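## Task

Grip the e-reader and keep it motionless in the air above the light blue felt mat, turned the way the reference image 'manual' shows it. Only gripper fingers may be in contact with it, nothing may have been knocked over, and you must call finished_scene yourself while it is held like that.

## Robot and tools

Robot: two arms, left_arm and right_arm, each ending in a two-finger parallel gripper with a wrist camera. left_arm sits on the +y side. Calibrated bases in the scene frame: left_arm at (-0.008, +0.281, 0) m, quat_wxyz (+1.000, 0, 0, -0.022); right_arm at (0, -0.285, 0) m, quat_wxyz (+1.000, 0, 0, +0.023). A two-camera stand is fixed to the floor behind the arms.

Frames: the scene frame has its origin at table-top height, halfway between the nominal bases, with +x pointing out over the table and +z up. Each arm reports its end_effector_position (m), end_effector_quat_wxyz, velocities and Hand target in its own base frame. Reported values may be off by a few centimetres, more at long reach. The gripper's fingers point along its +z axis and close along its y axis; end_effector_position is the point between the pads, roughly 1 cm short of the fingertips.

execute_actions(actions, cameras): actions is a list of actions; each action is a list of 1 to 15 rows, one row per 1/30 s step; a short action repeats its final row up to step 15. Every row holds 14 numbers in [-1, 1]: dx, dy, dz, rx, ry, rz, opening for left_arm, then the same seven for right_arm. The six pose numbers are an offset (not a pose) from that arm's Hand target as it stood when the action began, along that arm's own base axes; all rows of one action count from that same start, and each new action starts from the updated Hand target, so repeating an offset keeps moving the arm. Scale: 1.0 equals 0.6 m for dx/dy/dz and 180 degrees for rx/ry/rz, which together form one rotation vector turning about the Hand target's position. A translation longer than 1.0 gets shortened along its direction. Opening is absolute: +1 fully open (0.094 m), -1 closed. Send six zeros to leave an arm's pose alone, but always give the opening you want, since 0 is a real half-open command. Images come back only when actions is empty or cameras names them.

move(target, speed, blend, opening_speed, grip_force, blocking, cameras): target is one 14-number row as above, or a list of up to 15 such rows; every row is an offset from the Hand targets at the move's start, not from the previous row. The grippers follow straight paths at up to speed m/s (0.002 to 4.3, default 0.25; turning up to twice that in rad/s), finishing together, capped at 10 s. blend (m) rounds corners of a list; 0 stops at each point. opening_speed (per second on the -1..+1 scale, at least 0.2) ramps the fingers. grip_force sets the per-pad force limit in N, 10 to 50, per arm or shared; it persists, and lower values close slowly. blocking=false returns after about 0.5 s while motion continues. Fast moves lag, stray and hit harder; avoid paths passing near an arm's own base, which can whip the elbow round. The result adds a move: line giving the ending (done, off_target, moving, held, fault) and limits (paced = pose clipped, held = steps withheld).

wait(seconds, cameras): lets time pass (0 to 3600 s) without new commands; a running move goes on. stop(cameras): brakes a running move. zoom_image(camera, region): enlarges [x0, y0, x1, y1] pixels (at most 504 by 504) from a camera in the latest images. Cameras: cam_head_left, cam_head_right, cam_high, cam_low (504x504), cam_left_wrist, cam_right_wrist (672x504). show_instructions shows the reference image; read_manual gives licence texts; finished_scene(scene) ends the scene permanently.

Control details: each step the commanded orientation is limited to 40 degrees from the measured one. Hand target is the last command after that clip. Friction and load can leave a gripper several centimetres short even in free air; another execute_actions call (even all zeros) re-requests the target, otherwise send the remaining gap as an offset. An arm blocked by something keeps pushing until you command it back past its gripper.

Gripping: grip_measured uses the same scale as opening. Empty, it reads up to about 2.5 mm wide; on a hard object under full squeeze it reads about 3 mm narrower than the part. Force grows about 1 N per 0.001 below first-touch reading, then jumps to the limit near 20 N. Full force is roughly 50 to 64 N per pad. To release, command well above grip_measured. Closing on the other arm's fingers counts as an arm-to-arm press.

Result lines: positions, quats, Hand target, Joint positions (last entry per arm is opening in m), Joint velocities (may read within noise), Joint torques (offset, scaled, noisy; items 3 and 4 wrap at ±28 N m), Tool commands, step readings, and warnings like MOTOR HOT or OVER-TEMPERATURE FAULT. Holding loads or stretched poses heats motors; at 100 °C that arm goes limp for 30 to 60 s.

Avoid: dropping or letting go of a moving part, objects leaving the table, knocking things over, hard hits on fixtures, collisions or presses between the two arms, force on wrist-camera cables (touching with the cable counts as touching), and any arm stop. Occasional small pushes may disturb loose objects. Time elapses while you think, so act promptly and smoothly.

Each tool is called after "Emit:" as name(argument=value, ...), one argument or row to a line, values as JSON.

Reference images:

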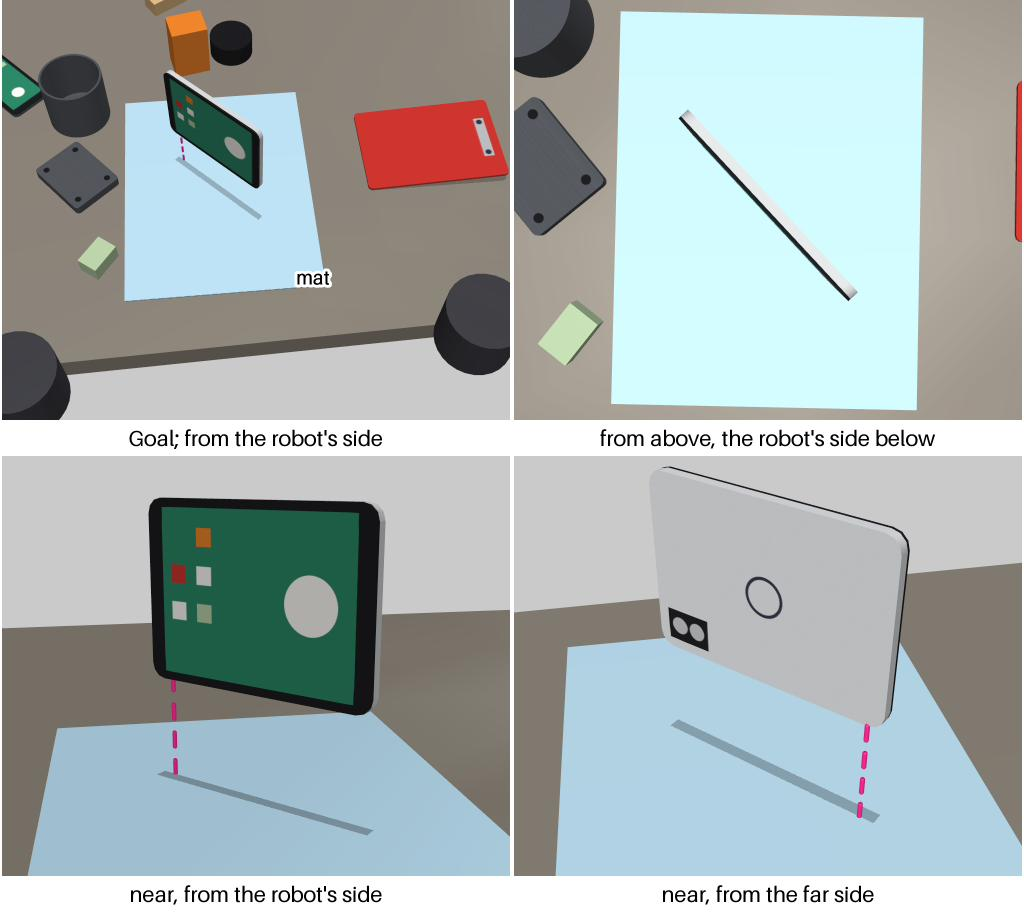

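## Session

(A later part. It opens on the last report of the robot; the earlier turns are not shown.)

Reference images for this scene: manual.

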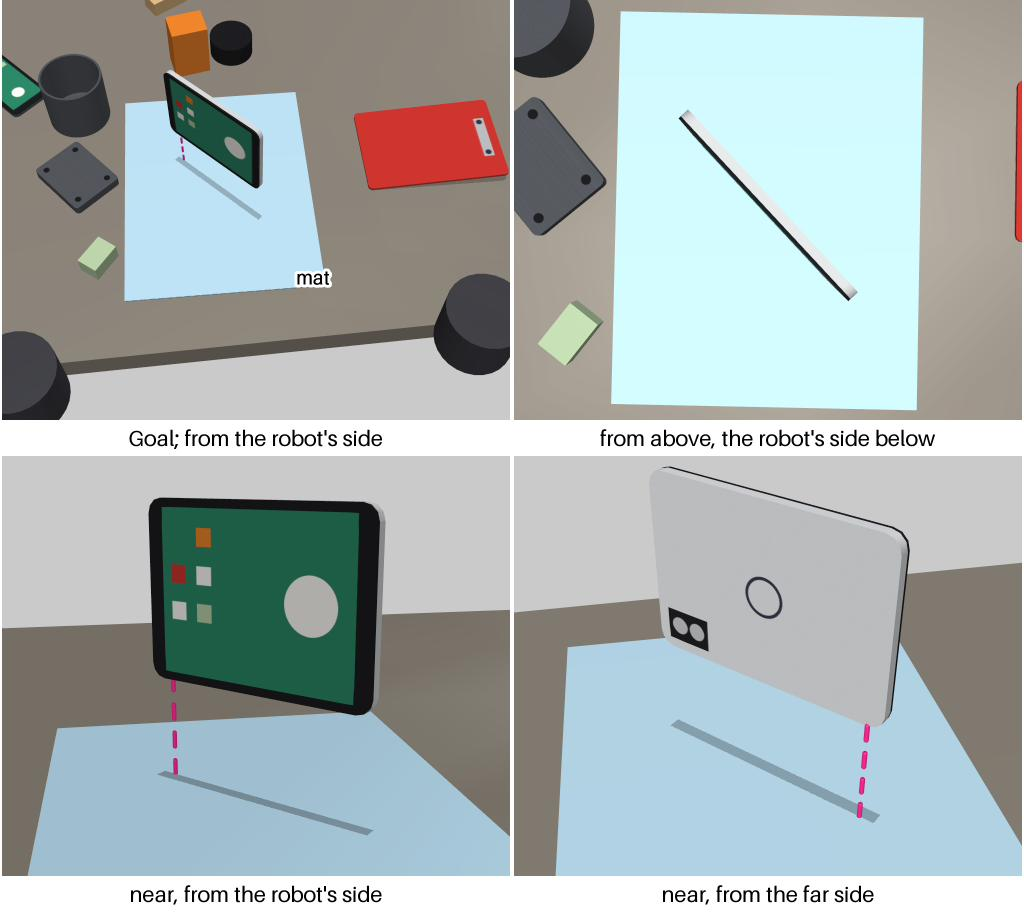

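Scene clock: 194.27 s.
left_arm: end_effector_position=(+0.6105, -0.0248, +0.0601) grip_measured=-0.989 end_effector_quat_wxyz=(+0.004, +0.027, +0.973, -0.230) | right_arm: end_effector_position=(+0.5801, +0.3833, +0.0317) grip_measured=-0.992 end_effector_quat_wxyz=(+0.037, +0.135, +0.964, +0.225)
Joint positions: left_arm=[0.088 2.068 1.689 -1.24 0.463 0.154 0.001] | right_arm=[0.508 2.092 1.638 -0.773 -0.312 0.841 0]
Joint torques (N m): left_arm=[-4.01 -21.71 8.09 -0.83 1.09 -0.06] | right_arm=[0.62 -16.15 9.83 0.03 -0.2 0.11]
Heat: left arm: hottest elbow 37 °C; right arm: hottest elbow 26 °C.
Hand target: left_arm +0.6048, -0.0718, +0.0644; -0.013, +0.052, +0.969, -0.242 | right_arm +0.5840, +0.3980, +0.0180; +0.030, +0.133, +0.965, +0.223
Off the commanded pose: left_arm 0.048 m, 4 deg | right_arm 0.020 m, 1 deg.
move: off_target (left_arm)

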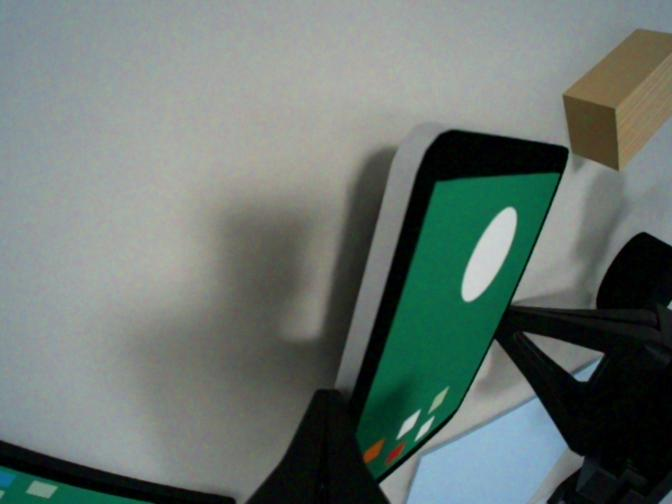

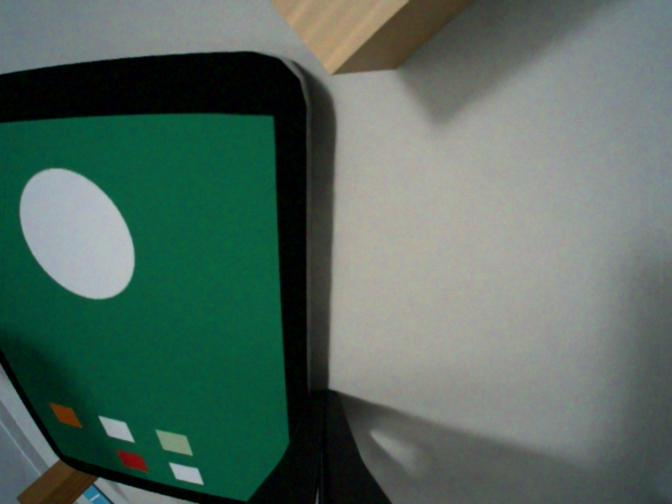

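Emit:
move(
  target=[
    [-0.008,-0.035,0.083, 0,0,0,-1, 0,0,0,0,0,0,-1],
  ],
  speed=0.04,
  cameras=["cam_left_wrist","cam_right_wrist"],
)

Scene clock: 196.40 s.
left_arm: end_effector_position=(+0.5979, -0.0680, +0.1189) grip_measured=-0.989 end_effector_quat_wxyz=(-0.001, +0.039, +0.970, -0.239) | right_arm: end_effector_position=(+0.5802, +0.3833, +0.0317) grip_measured=-0.992 end_effector_quat_wxyz=(+0.037, +0.135, +0.964, +0.225)
Joint positions: left_arm=[0.022 1.984 1.711 -1.331 0.481 0.11 0.001] | right_arm=[0.508 2.092 1.638 -0.773 -0.311 0.841 0]
Joint torques (N m): left_arm=[-1.9 -18.78 9.78 -0.24 0.52 -0.06] | right_arm=[0.67 -16.03 9.83 0.03 -0.21 0.1]
Heat: left arm: hottest elbow 37 °C; right arm: hottest elbow 26 °C.
Hand target: left_arm +0.5999, -0.0929, +0.1141; -0.013, +0.052, +0.969, -0.242 | right_arm +0.5840, +0.3980, +0.0180; +0.030, +0.133, +0.965, +0.223
Off the commanded pose: left_arm 0.025 m, 2 deg | right_arm 0.020 m, 1 deg.
move: off_target (left_arm)

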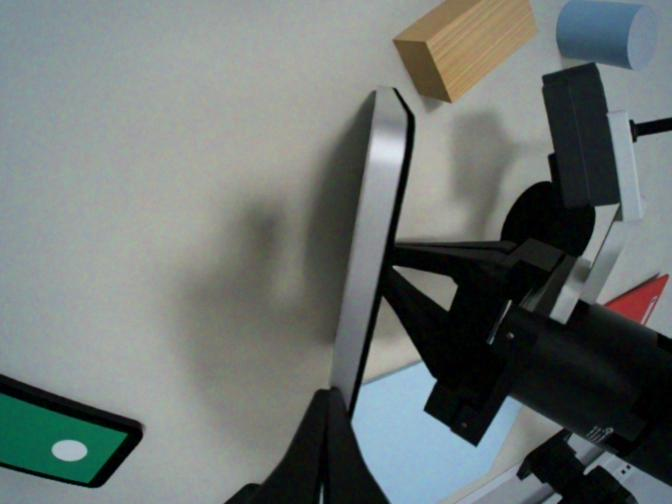

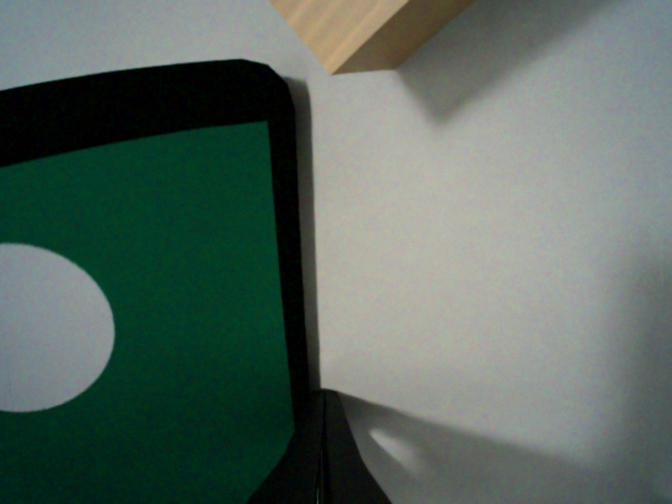

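Emit:
move(
  target=[
    [-0.009,-0.058,0.02, 0,0,0,-1, 0,0,0,0,0,0,-1],
  ],
  speed=0.04,
  cameras=["cam_left_wrist","cam_right_wrist"],
)

Scene clock: 197.93 s.
left_arm: end_effector_position=(+0.5980, -0.0677, +0.1210) grip_measured=-0.989 end_effector_quat_wxyz=(+0.001, +0.038, +0.970, -0.238) | right_arm: end_effector_position=(+0.5807, +0.3835, +0.0324) grip_measured=-0.992 end_effector_quat_wxyz=(+0.037, +0.135, +0.964, +0.225)
Joint positions: left_arm=[0.022 1.98 1.711 -1.331 0.481 0.109 0.001] | right_arm=[0.508 2.092 1.639 -0.773 -0.311 0.841 0]
Joint torques (N m): left_arm=[1.32 -20.66 8.09 0.28 0.26 0.02] | right_arm=[0.67 -16.09 9.74 0.02 -0.21 0.11]
Heat: left arm: hottest elbow 37 °C; right arm: hottest elbow 26 °C.
Hand target: left_arm +0.5979, -0.0680, +0.1191; -0.001, +0.038, +0.970, -0.239 (not the last commanded pose) | right_arm +0.5841, +0.3980, +0.0181; +0.030, +0.133, +0.965, +0.223
Off the commanded pose: left_arm 0.060 m, 2 deg | right_arm 0.021 m, 1 deg.
move: held (left_arm; a check stopped the path); limits=held
pose unreachable (left arm): on one or more control steps of this call, first in action 0 (counted from 0), this arm could not follow its commanded pose, so it was not sent that pose on those steps. It may still have moved: this result reports where it is.
cause: moving toward the commanded pose would bring a part of the arm too close to another arm (this arm's fingers and the right arm's wrist (the part past joint 4), along the way the arms are being sent, or toward where that arm still pushes).

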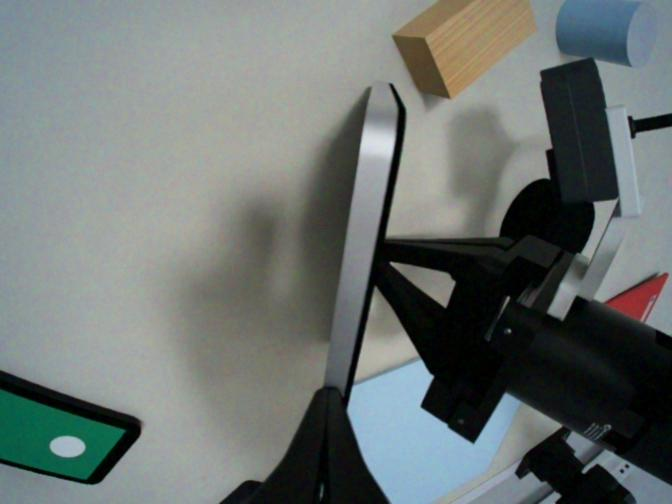

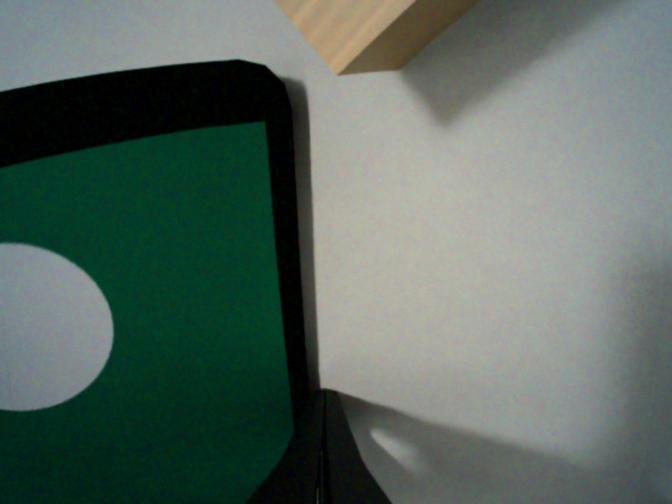

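Emit:
move(
  target=[
    [0.008,0.065,-0.047, 0,0,0,-1, 0,0,0,0,0,0,-1],
    [0.015,0.095,-0.105, 0,0,0,-1, 0,0,0,0,0,0,-1],
    [0.018,0.107,-0.16, 0,0,0,-1, 0,0,0,0,0,0,-1],
  ],
  speed=0.04,
  blend=[0.01,0.01,0],
  cameras=["cam_left_wrist","cam_right_wrist"],
)

Scene clock: 206.07 s.
left_arm: end_effector_position=(+0.6112, -0.0109, +0.0366) grip_measured=-0.989 end_effector_quat_wxyz=(+0.005, +0.041, +0.970, -0.239) | right_arm: end_effector_position=(+0.5809, +0.3840, +0.0329) grip_measured=-0.992 end_effector_quat_wxyz=(+0.038, +0.135, +0.964, +0.226)
Joint positions: left_arm=[0.114 2.108 1.686 -1.22 0.477 0.216 0.001] | right_arm=[0.508 2.092 1.641 -0.773 -0.312 0.841 0]
Joint torques (N m): left_arm=[1.61 -20.89 6.76 0.53 0.16 0.11] | right_arm=[0.67 -16.09 9.66 0.03 -0.21 0.11]
Heat: left arm: hottest elbow 36 °C; right arm: hottest elbow 27 °C.
Hand target: left_arm +0.6087, -0.0038, +0.0230; -0.001, +0.038, +0.970, -0.239 | right_arm +0.5839, +0.3982, +0.0180; +0.030, +0.133, +0.965, +0.223
Off the commanded pose: left_arm 0.016 m, 1 deg | right_arm 0.021 m, 1 deg.
move: off_target (left_arm)

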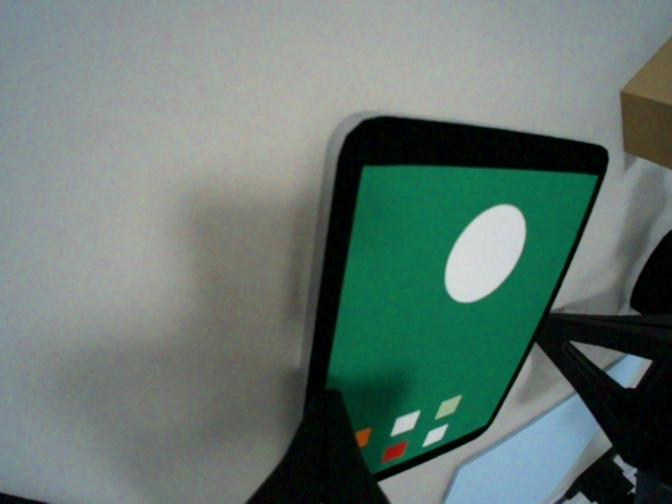

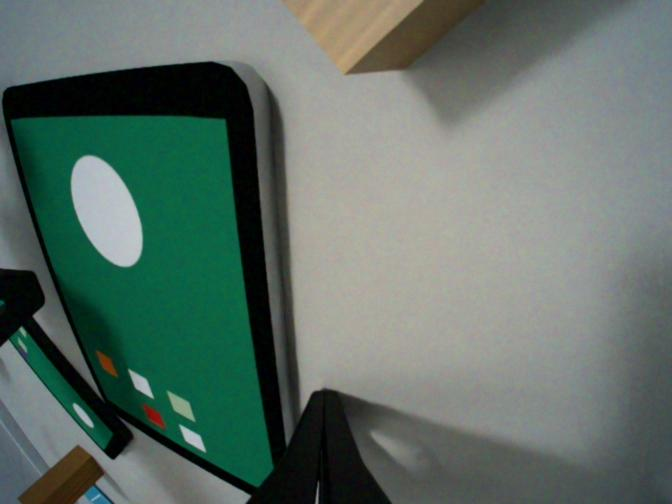

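Emit:
move(
  target=[
    [0.01,0.06,0.0, 0,0,0,-1, 0,0,0,0,0,0,-1],
  ],
  speed=0.06,
  cameras=["cam_left_wrist","cam_right_wrist"],
)

Scene clock: 207.63 s.
left_arm: end_effector_position=(+0.6008, +0.0248, +0.0216) grip_measured=-0.989 end_effector_quat_wxyz=(-0.009, +0.035, +0.970, -0.242) | right_arm: end_effector_position=(+0.5809, +0.3840, +0.0329) grip_measured=-0.992 end_effector_quat_wxyz=(+0.038, +0.135, +0.964, +0.226)
Joint positions: left_arm=[0.174 2.135 1.686 -1.252 0.473 0.278 0.001] | right_arm=[0.508 2.092 1.641 -0.773 -0.312 0.841 0]
Joint torques (N m): left_arm=[1.26 -20.19 10.86 -0.29 0.11 0.1] | right_arm=[0.67 -16.21 9.65 0.02 -0.2 0.11]
Heat: left arm: hottest elbow 36 °C; right arm: hottest elbow 28 °C.
Hand target: left_arm +0.6147, +0.0321, +0.0230; -0.001, +0.038, +0.970, -0.239 | right_arm +0.5839, +0.3982, +0.0180; +0.030, +0.133, +0.965, +0.223
Off the commanded pose: left_arm 0.016 m, 1 deg | right_arm 0.021 m, 1 deg.
move: off_target (left_arm)

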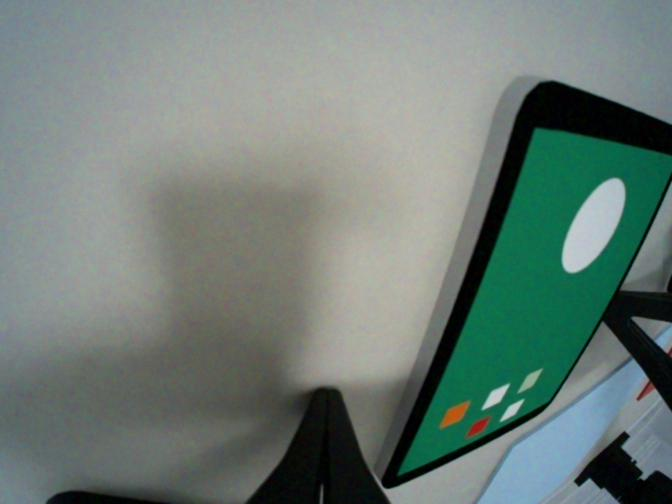

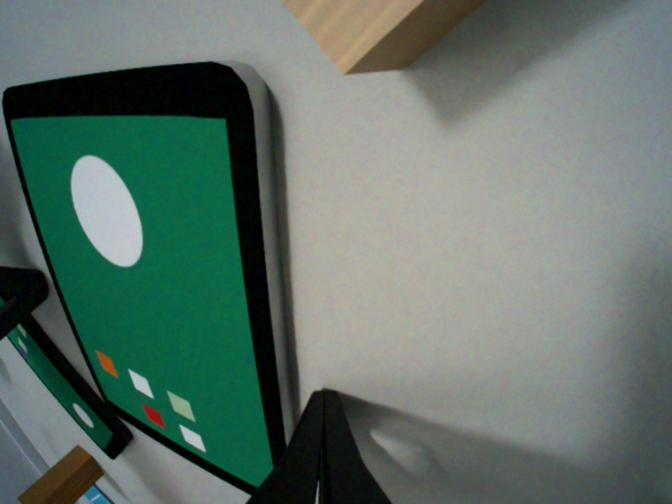

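Emit:
execute_actions(
  actions=[],
  cameras=["cam_head_left","cam_left_wrist","cam_right_wrist","cam_high"],
)

Scene clock: 210.23 s.
left_arm: end_effector_position=(+0.6008, +0.0248, +0.0216) grip_measured=-0.989 end_effector_quat_wxyz=(-0.009, +0.035, +0.970, -0.242) | right_arm: end_effector_position=(+0.5809, +0.3840, +0.0329) grip_measured=-0.992 end_effector_quat_wxyz=(+0.038, +0.135, +0.964, +0.226)
Joint positions: left_arm=[0.174 2.135 1.686 -1.252 0.473 0.278 0.001] | right_arm=[0.508 2.092 1.641 -0.773 -0.312 0.841 0]
Joint velocities: within noise
Joint torques (N m): left_arm=[1.44 -20.31 10.85 -0.25 0.14 0.11] | right_arm=[0.62 -16.21 9.62 0.01 -0.2 0.11]
Heat: left arm: hottest elbow 36 °C; right arm: hottest elbow 28 °C.
Hand target: left_arm +0.6147, +0.0321, +0.0230; -0.001, +0.038, +0.970, -0.239 | right_arm +0.5839, +0.3982, +0.0180; +0.030, +0.133, +0.965, +0.223
Tool commands: left_gripper/opening=-1.0 right_gripper/opening=-1.0
Off the commanded pose: left_arm 0.016 m, 1 deg | right_arm 0.021 m, 1 deg.
Images, in order (width x height): cam_head_left 504x504, cam_high 504x504, cam_left_wrist 672x504, cam_right_wrist 672x504.

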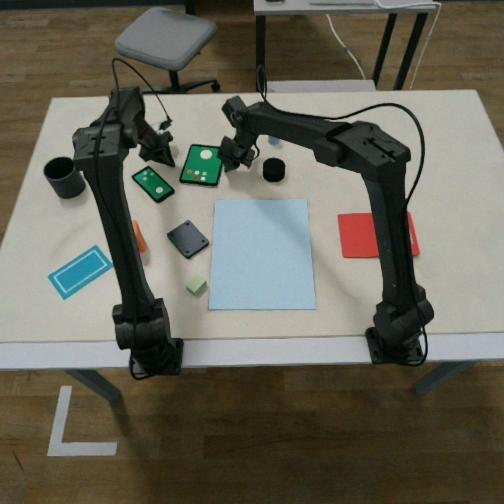

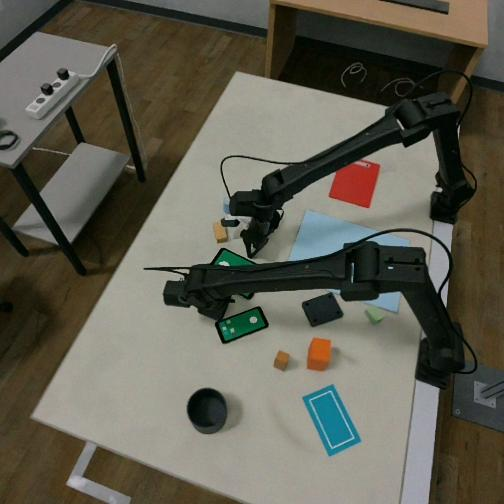

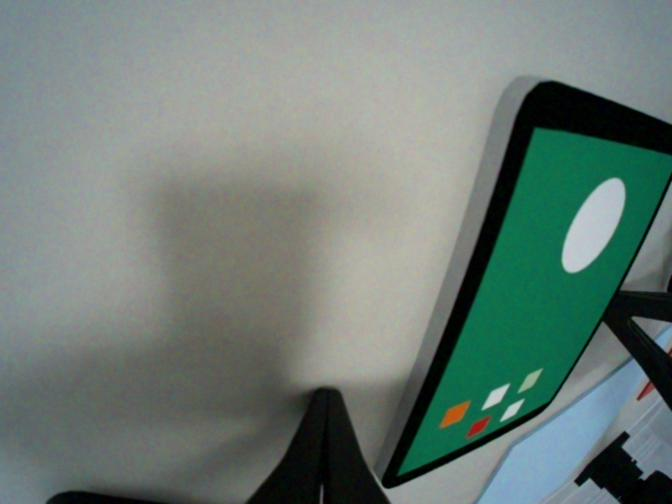

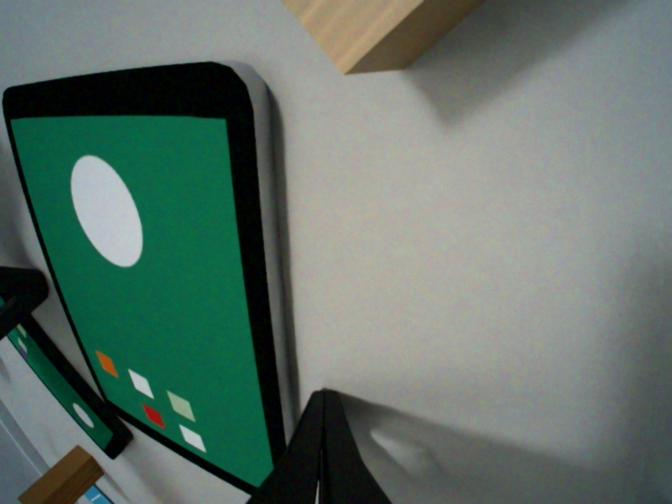

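Emit:
move(
  target=[
    [0,0.0715,0.0867,0,0,0,-1,0,0,0,0,0,0,-1],
    [0,0.0715,0.0867,-0.0677,0.0125,-0.0213,0,0,0,0,0,0,0,-1],
    [0,0.022,0.0333,-0.0677,0.0125,-0.0213,0,0,0,0,0,0,0,-1],
  ],
  speed=0.15,
  cameras=["cam_left_wrist","cam_right_wrist"],
)

Scene clock: 222.50 s.
left_arm: end_effector_position=(+0.6161, +0.0491, +0.0561) grip_measured=-0.002 end_effector_quat_wxyz=(-0.015, +0.070, +0.939, -0.337) | right_arm: end_effector_position=(+0.5809, +0.3840, +0.0329) grip_measured=-0.992 end_effector_quat_wxyz=(+0.038, +0.135, +0.964, +0.226)
Joint positions: left_arm=[0.248 2.236 1.903 -1.524 0.635 0.492 0.047] | right_arm=[0.508 2.092 1.641 -0.773 -0.312 0.841 0]
Joint torques (N m): left_arm=[0.67 -21.89 6.94 0.17 0.45 -0.02] | right_arm=[0.67 -16.15 9.62 0.02 -0.2 0.11]
Heat: left arm: hottest elbow 35 °C; right arm: hottest elbow 29 °C.
Hand target: left_arm +0.6147, +0.0454, +0.0430; -0.024, +0.066, +0.938, -0.341 | right_arm +0.5839, +0.3982, +0.0180; +0.030, +0.133, +0.965, +0.223
Off the commanded pose: left_arm 0.014 m, 1 deg | right_arm 0.021 m, 1 deg.
move: off_target (left_arm); target 2's new opening was sent with left_arm's hand 0.017 m and 2 deg from that target

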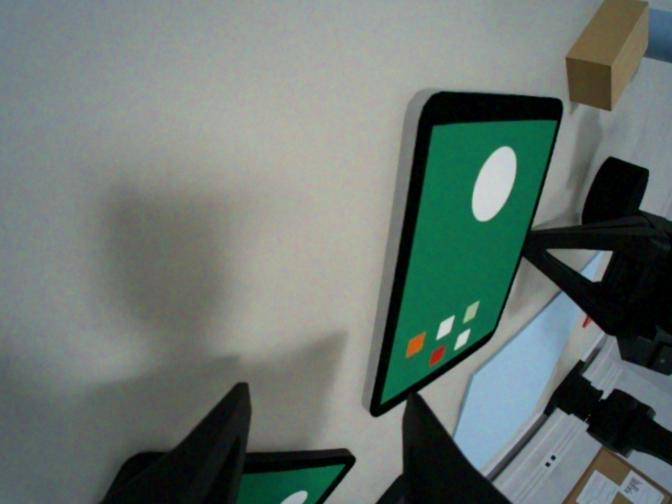

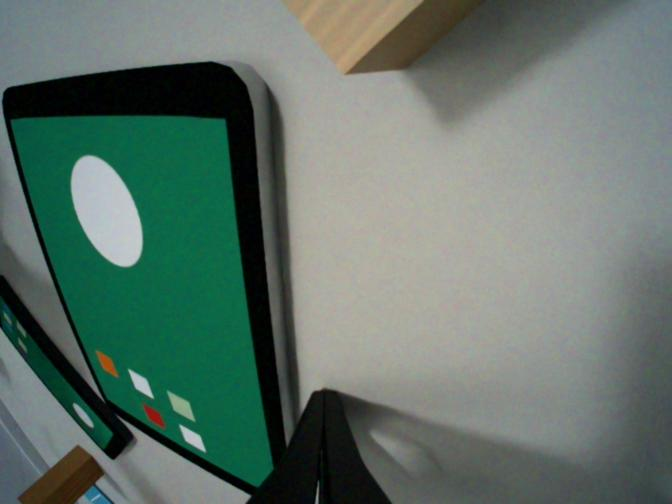

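Emit:
move(
  target=[-0.005,-0.01,-0.025,0,0,0,0,0,0,0,0,0,0,-1],
  speed=0.08,
  cameras=["cam_left_wrist"],
)

Emit:
execute_actions(
  actions=[
    [[0,0,0,0,0,0,0,0,0,0,0,0,0,-1]],
  ],
  cameras=["cam_left_wrist"],
)

Scene clock: 223.97 s.
left_arm: end_effector_position=(+0.6131, +0.0481, +0.0404) grip_measured=-0.002 end_effector_quat_wxyz=(-0.014, +0.066, +0.939, -0.337) | right_arm: end_effector_position=(+0.5809, +0.3840, +0.0329) grip_measured=-0.992 end_effector_quat_wxyz=(+0.038, +0.135, +0.964, +0.226)
Joint positions: left_arm=[0.248 2.241 1.867 -1.479 0.637 0.483 0.047] | right_arm=[0.508 2.092 1.641 -0.773 -0.312 0.841 0]
Joint torques (N m): left_arm=[-0.26 -22.24 6.82 0.18 0.47 -0.05] | right_arm=[0.62 -16.21 9.65 0.03 -0.21 0.11]
Heat: left arm: hottest elbow 35 °C; right arm: hottest elbow 29 °C.
Hand target: left_arm +0.6117, +0.0395, +0.0279; -0.024, +0.066, +0.938, -0.341 | right_arm +0.5839, +0.3982, +0.0180; +0.030, +0.133, +0.965, +0.223
Off the commanded pose: left_arm 0.015 m, 1 deg | right_arm 0.021 m, 1 deg.
move: off_target (left_arm)

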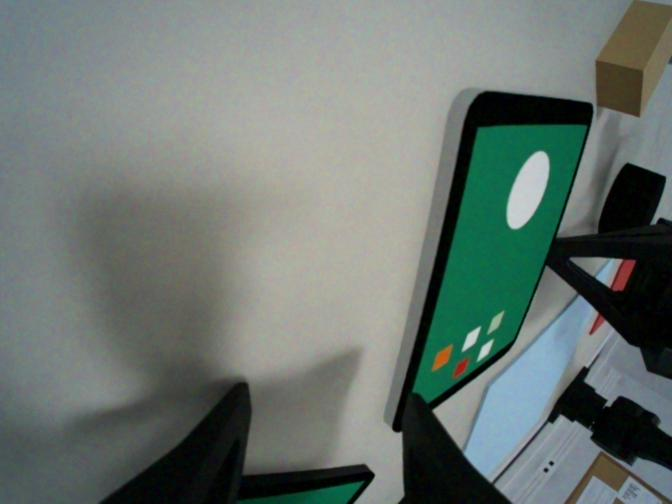

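Scene clock: 224.67 s.
left_arm: end_effector_position=(+0.6131, +0.0481, +0.0404) grip_measured=-0.002 end_effector_quat_wxyz=(-0.014, +0.066, +0.939, -0.337) | right_arm: end_effector_position=(+0.5809, +0.3840, +0.0329) grip_measured=-0.992 end_effector_quat_wxyz=(+0.038, +0.135, +0.964, +0.226)
Joint positions: left_arm=[0.248 2.241 1.867 -1.479 0.637 0.482 0.047] | right_arm=[0.508 2.092 1.641 -0.773 -0.312 0.841 0]
Joint torques (N m): left_arm=[0.09 -22.18 6.72 0.13 0.47 -0.05] | right_arm=[0.67 -16.09 9.65 0.02 -0.21 0.11]
Heat: left arm: hottest elbow 35 °C; right arm: hottest elbow 29 °C.
Hand target: left_arm +0.6117, +0.0395, +0.0279; -0.024, +0.066, +0.938, -0.341 | right_arm +0.5839, +0.3982, +0.0180; +0.030, +0.133, +0.965, +0.223
Off the commanded pose: left_arm 0.015 m, 1 deg | right_arm 0.021 m, 1 deg.
Step readings (end_effector_position of left_arm | right_arm):
0: (+0.6131, +0.0481, +0.0404) | (+0.5809, +0.3840, +0.0329)
1: (+0.6131, +0.0481, +0.0404) | (+0.5809, +0.3840, +0.0329)
2: (+0.6131, +0.0481, +0.0404) | (+0.5809, +0.3840, +0.0329)
4: (+0.6131, +0.0481, +0.0404) | (+0.5809, +0.3840, +0.0329)
8: (+0.6131, +0.0481, +0.0404) | (+0.5809, +0.3840, +0.0329)
15: (+0.6131, +0.0481, +0.0404) | (+0.5809, +0.3840, +0.0329)

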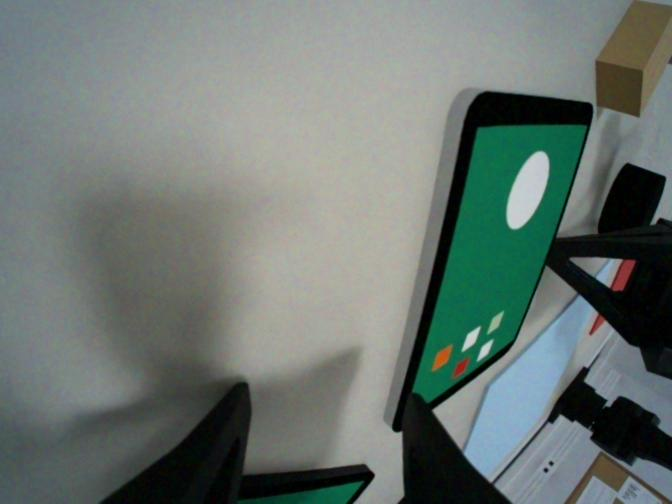

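Emit:
zoom_image(
  camera="cam_left_wrist",
  region=[130, 300, 480, 504],
)

Scaled by 1.440 from the camera's image (finer frame: 960x720).

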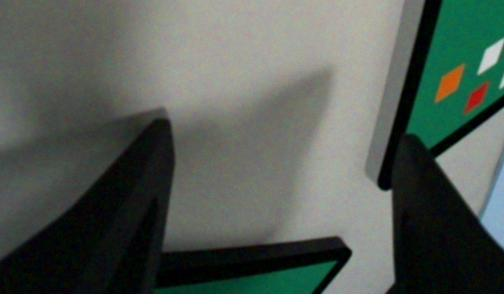

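Emit:
move(
  target=[-0.005,-0.0917,-0.003,0,0,0,0,0,0,0,0,0,0,-1],
  speed=0.08,
  cameras=["cam_left_wrist","cam_right_wrist"],
)

Scene clock: 226.50 s.
left_arm: end_effector_position=(+0.6134, -0.0088, +0.0360) grip_measured=-0.002 end_effector_quat_wxyz=(-0.015, +0.067, +0.938, -0.341) | right_arm: end_effector_position=(+0.5809, +0.3840, +0.0329) grip_measured=-0.992 end_effector_quat_wxyz=(+0.038, +0.135, +0.964, +0.226)
Joint positions: left_arm=[0.162 2.206 1.792 -1.382 0.665 0.382 0.047] | right_arm=[0.508 2.092 1.641 -0.773 -0.312 0.841 0]
Joint torques (N m): left_arm=[0.21 -22.65 5.97 0.5 0.26 0] | right_arm=[0.62 -16.15 9.63 0.03 -0.21 0.11]
Heat: left arm: hottest elbow 35 °C; right arm: hottest elbow 29 °C.
Hand target: left_arm +0.6087, -0.0155, +0.0262; -0.024, +0.066, +0.938, -0.341 | right_arm +0.5839, +0.3982, +0.0180; +0.030, +0.133, +0.965, +0.223
Off the commanded pose: left_arm 0.013 m, 1 deg | right_arm 0.021 m, 1 deg.
move: off_target (left_arm)

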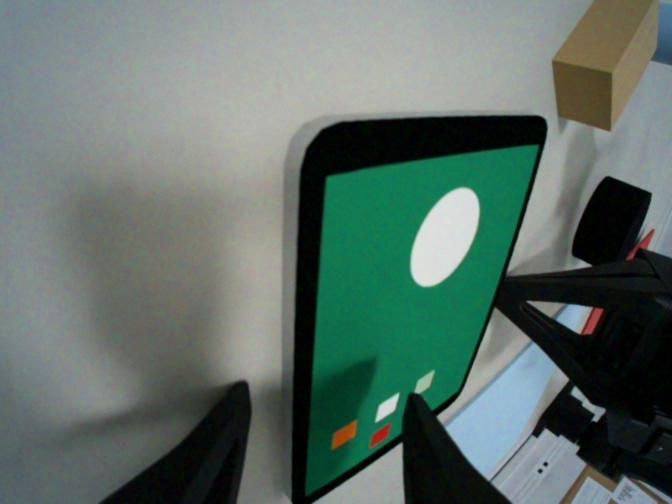

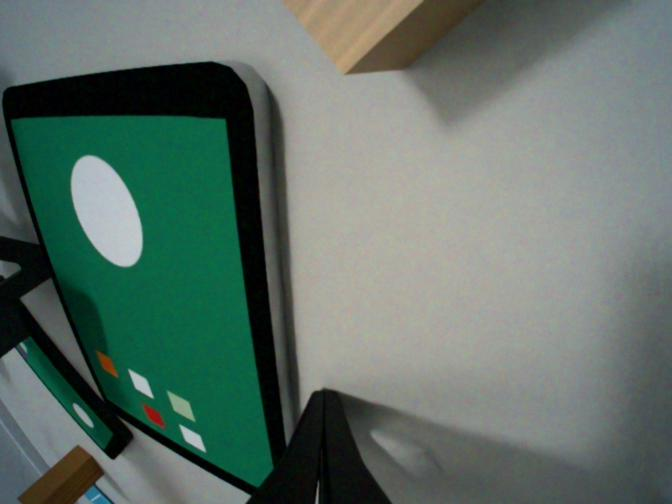

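Emit:
move(
  target=[0,-0.0833,0,0,0,0,0,0,0,0,0,0,0,-1],
  speed=0.06,
  cameras=["cam_left_wrist","cam_right_wrist"],
)

Scene clock: 228.20 s.
left_arm: end_effector_position=(+0.6170, -0.0370, +0.0360) grip_measured=-0.002 end_effector_quat_wxyz=(-0.006, +0.054, +0.940, -0.336) | right_arm: end_effector_position=(+0.5809, +0.3840, +0.0329) grip_measured=-0.992 end_effector_quat_wxyz=(+0.038, +0.135, +0.964, +0.226)
Joint positions: left_arm=[0.117 2.178 1.749 -1.297 0.671 0.286 0.047] | right_arm=[0.508 2.092 1.641 -0.773 -0.312 0.841 0]
Joint torques (N m): left_arm=[-2.43 -22.18 5.89 0.24 0.63 -0.02] | right_arm=[0.67 -16.09 9.66 0.03 -0.2 0.11]
Heat: left arm: hottest elbow 35 °C; right arm: hottest elbow 29 °C.
Hand target: left_arm +0.6088, -0.0655, +0.0263; -0.023, +0.066, +0.938, -0.341 | right_arm +0.5839, +0.3982, +0.0180; +0.030, +0.133, +0.965, +0.223
Off the commanded pose: left_arm 0.031 m, 2 deg | right_arm 0.021 m, 1 deg.
move: off_target (left_arm)

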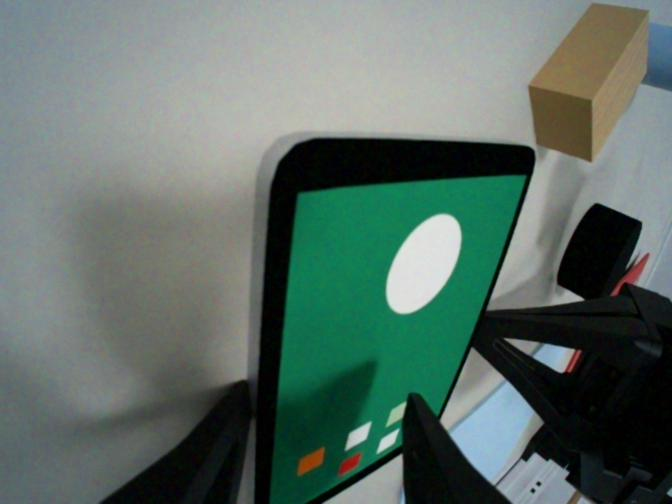

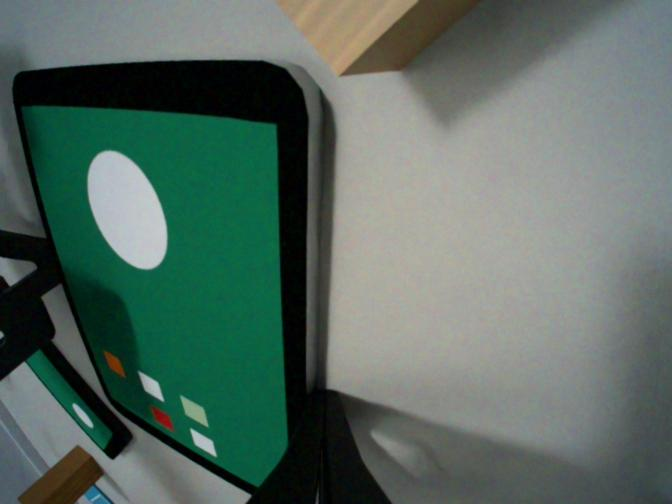

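Emit:
move(
  target=[0,-0.025,0.0833,0,0,0,0,0,0,0,0,0,0,-1],
  speed=0.06,
  cameras=["cam_left_wrist","cam_right_wrist"],
)

Scene clock: 229.90 s.
left_arm: end_effector_position=(+0.6115, -0.0415, +0.0675) grip_measured=-0.002 end_effector_quat_wxyz=(-0.009, +0.047, +0.942, -0.332) | right_arm: end_effector_position=(+0.5807, +0.3839, +0.0328) grip_measured=-0.992 end_effector_quat_wxyz=(+0.037, +0.135, +0.964, +0.225)
Joint positions: left_arm=[0.109 2.125 1.749 -1.341 0.663 0.258 0.047] | right_arm=[0.508 2.092 1.641 -0.774 -0.311 0.841 0]
Joint torques (N m): left_arm=[-2.61 -22.77 8.5 -0.85 1.1 -0.06] | right_arm=[0.62 -16.09 9.65 0.09 -0.22 0.1]
Heat: left arm: hottest elbow 35 °C; right arm: hottest elbow 29 °C.
Hand target: left_arm +0.6088, -0.0805, +0.0763; -0.023, +0.066, +0.938, -0.341 | right_arm +0.5839, +0.3982, +0.0180; +0.030, +0.133, +0.965, +0.223
Off the commanded pose: left_arm 0.040 m, 3 deg | right_arm 0.021 m, 1 deg.
move: off_target (left_arm)

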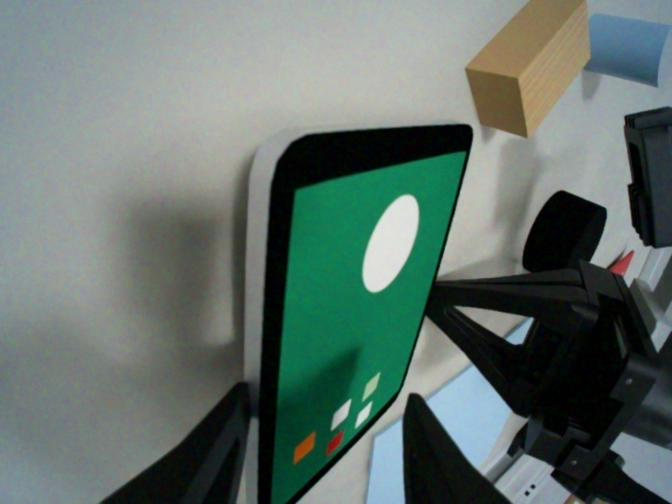

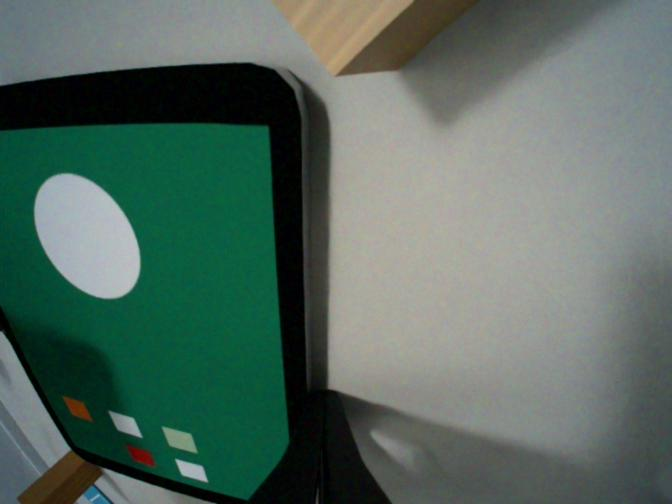

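Emit:
move(
  target=[0,-0.02,0.0667,0,0,0,0,0,0,0,0,0,0,-1],
  speed=0.06,
  cameras=["cam_left_wrist","cam_right_wrist"],
)

Scene clock: 231.50 s.
left_arm: end_effector_position=(+0.6058, -0.0619, +0.1113) grip_measured=-0.002 end_effector_quat_wxyz=(-0.013, +0.050, +0.941, -0.335) | right_arm: end_effector_position=(+0.5806, +0.3836, +0.0326) grip_measured=-0.992 end_effector_quat_wxyz=(+0.037, +0.135, +0.964, +0.225)
Joint positions: left_arm=[0.078 2.069 1.774 -1.413 0.672 0.231 0.047] | right_arm=[0.508 2.092 1.641 -0.775 -0.31 0.841 0]
Joint torques (N m): left_arm=[-2.2 -20.95 10.11 -0.69 0.83 -0.07] | right_arm=[0.62 -16.09 9.63 0.1 -0.24 0.11]
Heat: left arm: hottest elbow 35 °C; right arm: hottest elbow 29 °C.
Hand target: left_arm +0.6087, -0.0926, +0.1161; -0.024, +0.066, +0.938, -0.341 | right_arm +0.5839, +0.3982, +0.0180; +0.030, +0.133, +0.965, +0.223
Off the commanded pose: left_arm 0.031 m, 2 deg | right_arm 0.021 m, 1 deg.
move: off_target (left_arm)

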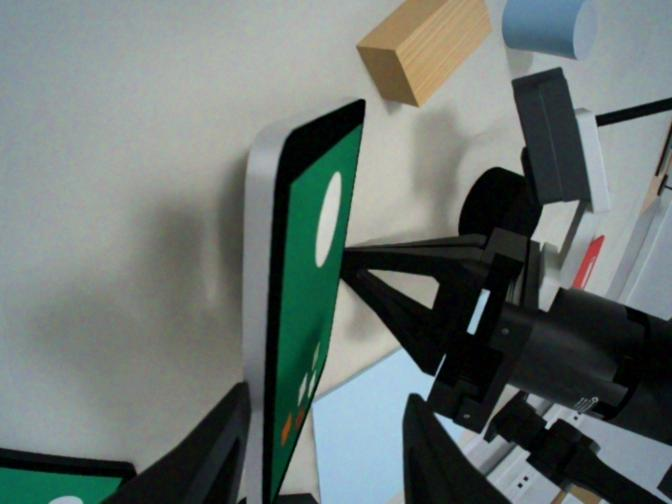

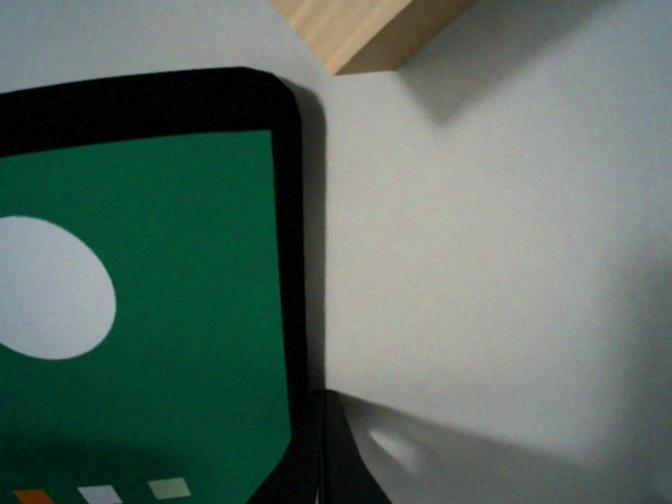

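Emit:
move(
  target=[0,-0.03,0.0333,0,0,0,0,0,0,0,0,0,0,-1],
  speed=0.05,
  cameras=["cam_left_wrist","cam_right_wrist"],
)

Scene clock: 232.57 s.
left_arm: end_effector_position=(+0.6045, -0.0636, +0.1173) grip_measured=-0.002 end_effector_quat_wxyz=(-0.015, +0.045, +0.941, -0.334) | right_arm: end_effector_position=(+0.5805, +0.3837, +0.0327) grip_measured=-0.992 end_effector_quat_wxyz=(+0.037, +0.135, +0.964, +0.225)
Joint positions: left_arm=[0.075 2.059 1.775 -1.42 0.671 0.218 0.047] | right_arm=[0.508 2.092 1.641 -0.775 -0.311 0.841 0]
Joint torques (N m): left_arm=[1.38 -21.42 7.86 0.09 0.45 0.06] | right_arm=[0.62 -16.15 9.62 0.1 -0.21 0.11]
Heat: left arm: hottest elbow 35 °C; right arm: hottest elbow 29 °C.
Hand target: left_arm +0.6046, -0.0641, +0.1147; -0.016, +0.045, +0.941, -0.336 (not the last commanded pose) | right_arm +0.5838, +0.3982, +0.0180; +0.030, +0.133, +0.965, +0.223
Off the commanded pose: left_arm 0.051 m, 3 deg | right_arm 0.021 m, 1 deg.
move: held (left_arm; a check stopped the path); limits=held
pose unreachable (left arm): on one or more control steps of this call, first in action 0 (counted from 0), this arm could not follow its commanded pose, so it was not sent that pose on those steps. It may still have moved: this result reports where it is.
cause: moving toward the commanded pose would bring a part of the arm too close to another arm (this arm's fingers and the right arm's wrist (the part past joint 4), along the way the arms are being sent, or toward where that arm still pushes).

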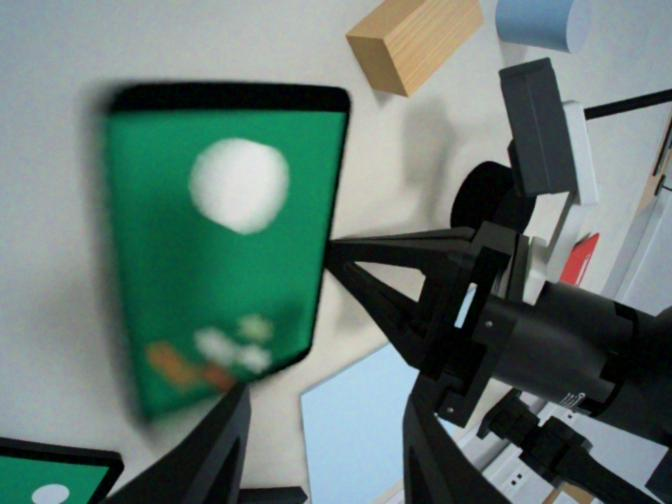

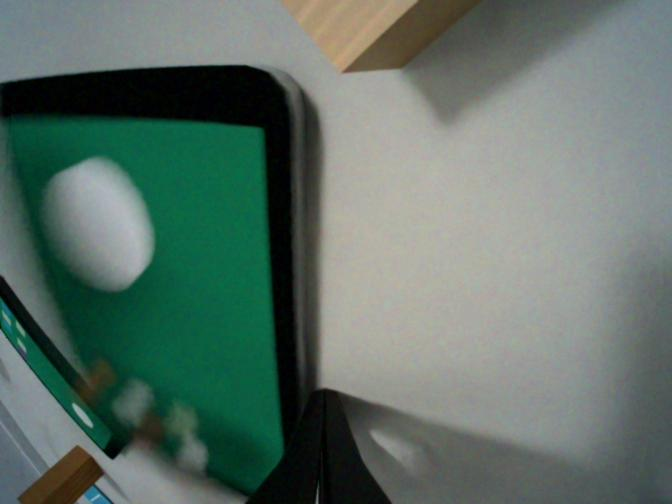

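Emit:
move(
  target=[
    [0,0.14,0.0167,0,0,0,-0.36,-0.015,-0.08,0.06,0,0,0,-1],
    [0,0.17,-0.03,0,0,0,-0.36,-0.015,-0.08,0.06,0.1013,-0.029,0,-1],
    [0,0.17,-0.09,0,0,0,-0.36,-0.015,-0.055,0.012,0.1013,-0.029,0,-1],
  ],
  speed=0.12,
  cameras=["cam_left_wrist","cam_right_wrist","cam_high"],
)

Scene clock: 240.03 s.
left_arm: end_effector_position=(+0.6032, +0.0307, +0.0681) grip_measured=-0.358 end_effector_quat_wxyz=(-0.018, +0.046, +0.941, -0.336) | right_arm: end_effector_position=(+0.5805, +0.3612, +0.0417) grip_measured=-0.992 end_effector_quat_wxyz=(+0.059, +0.124, +0.913, +0.383)
Joint positions: left_arm=[0.225 2.167 1.816 -1.479 0.643 0.41 0.03] | right_arm=[0.418 2.006 1.393 -0.371 -0.575 0.865 0]
Joint torques (N m): left_arm=[1.55 -22.24 7.75 0.16 0.29 0.1] | right_arm=[0.15 -16.38 5.93 1.18 -0.13 0.06]
Heat: left arm: hottest elbow 35 °C; right arm: hottest elbow 29 °C.
Hand target: left_arm +0.6045, +0.0378, +0.0607; -0.016, +0.045, +0.941, -0.336 | right_arm +0.5749, +0.3652, +0.0252; +0.052, +0.126, +0.915, +0.379
Off the commanded pose: left_arm 0.010 m, 0 deg | right_arm 0.018 m, 1 deg.
move: off_target (right_arm)
Images, in order (width x height): cam_high 504x504, cam_left_wrist 672x504, cam_right_wrist 672x504.

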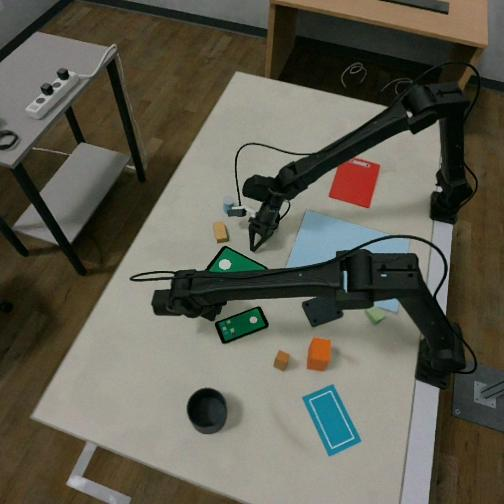

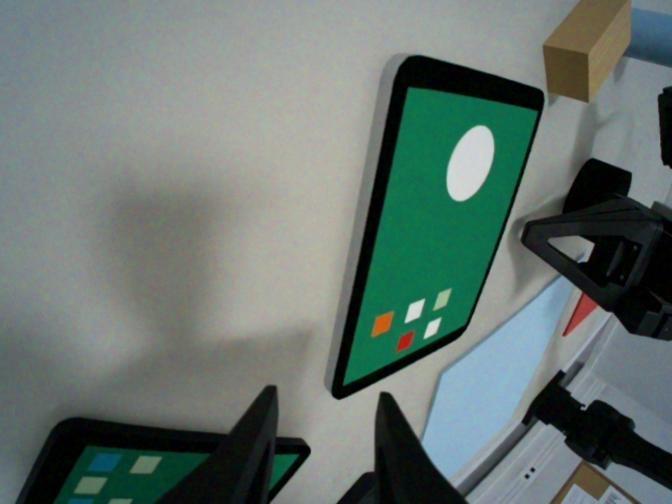

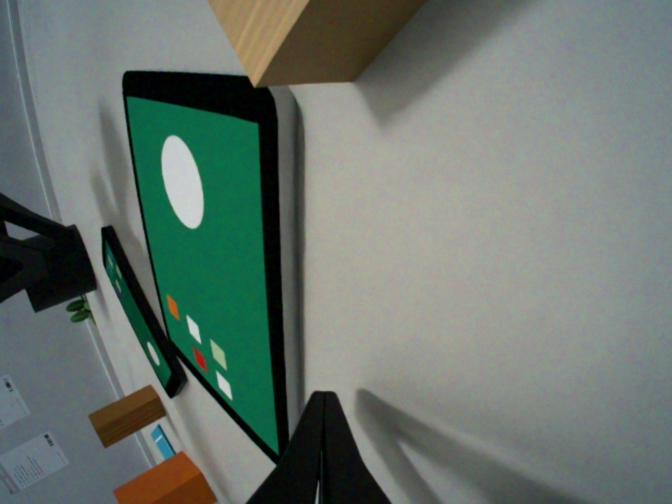

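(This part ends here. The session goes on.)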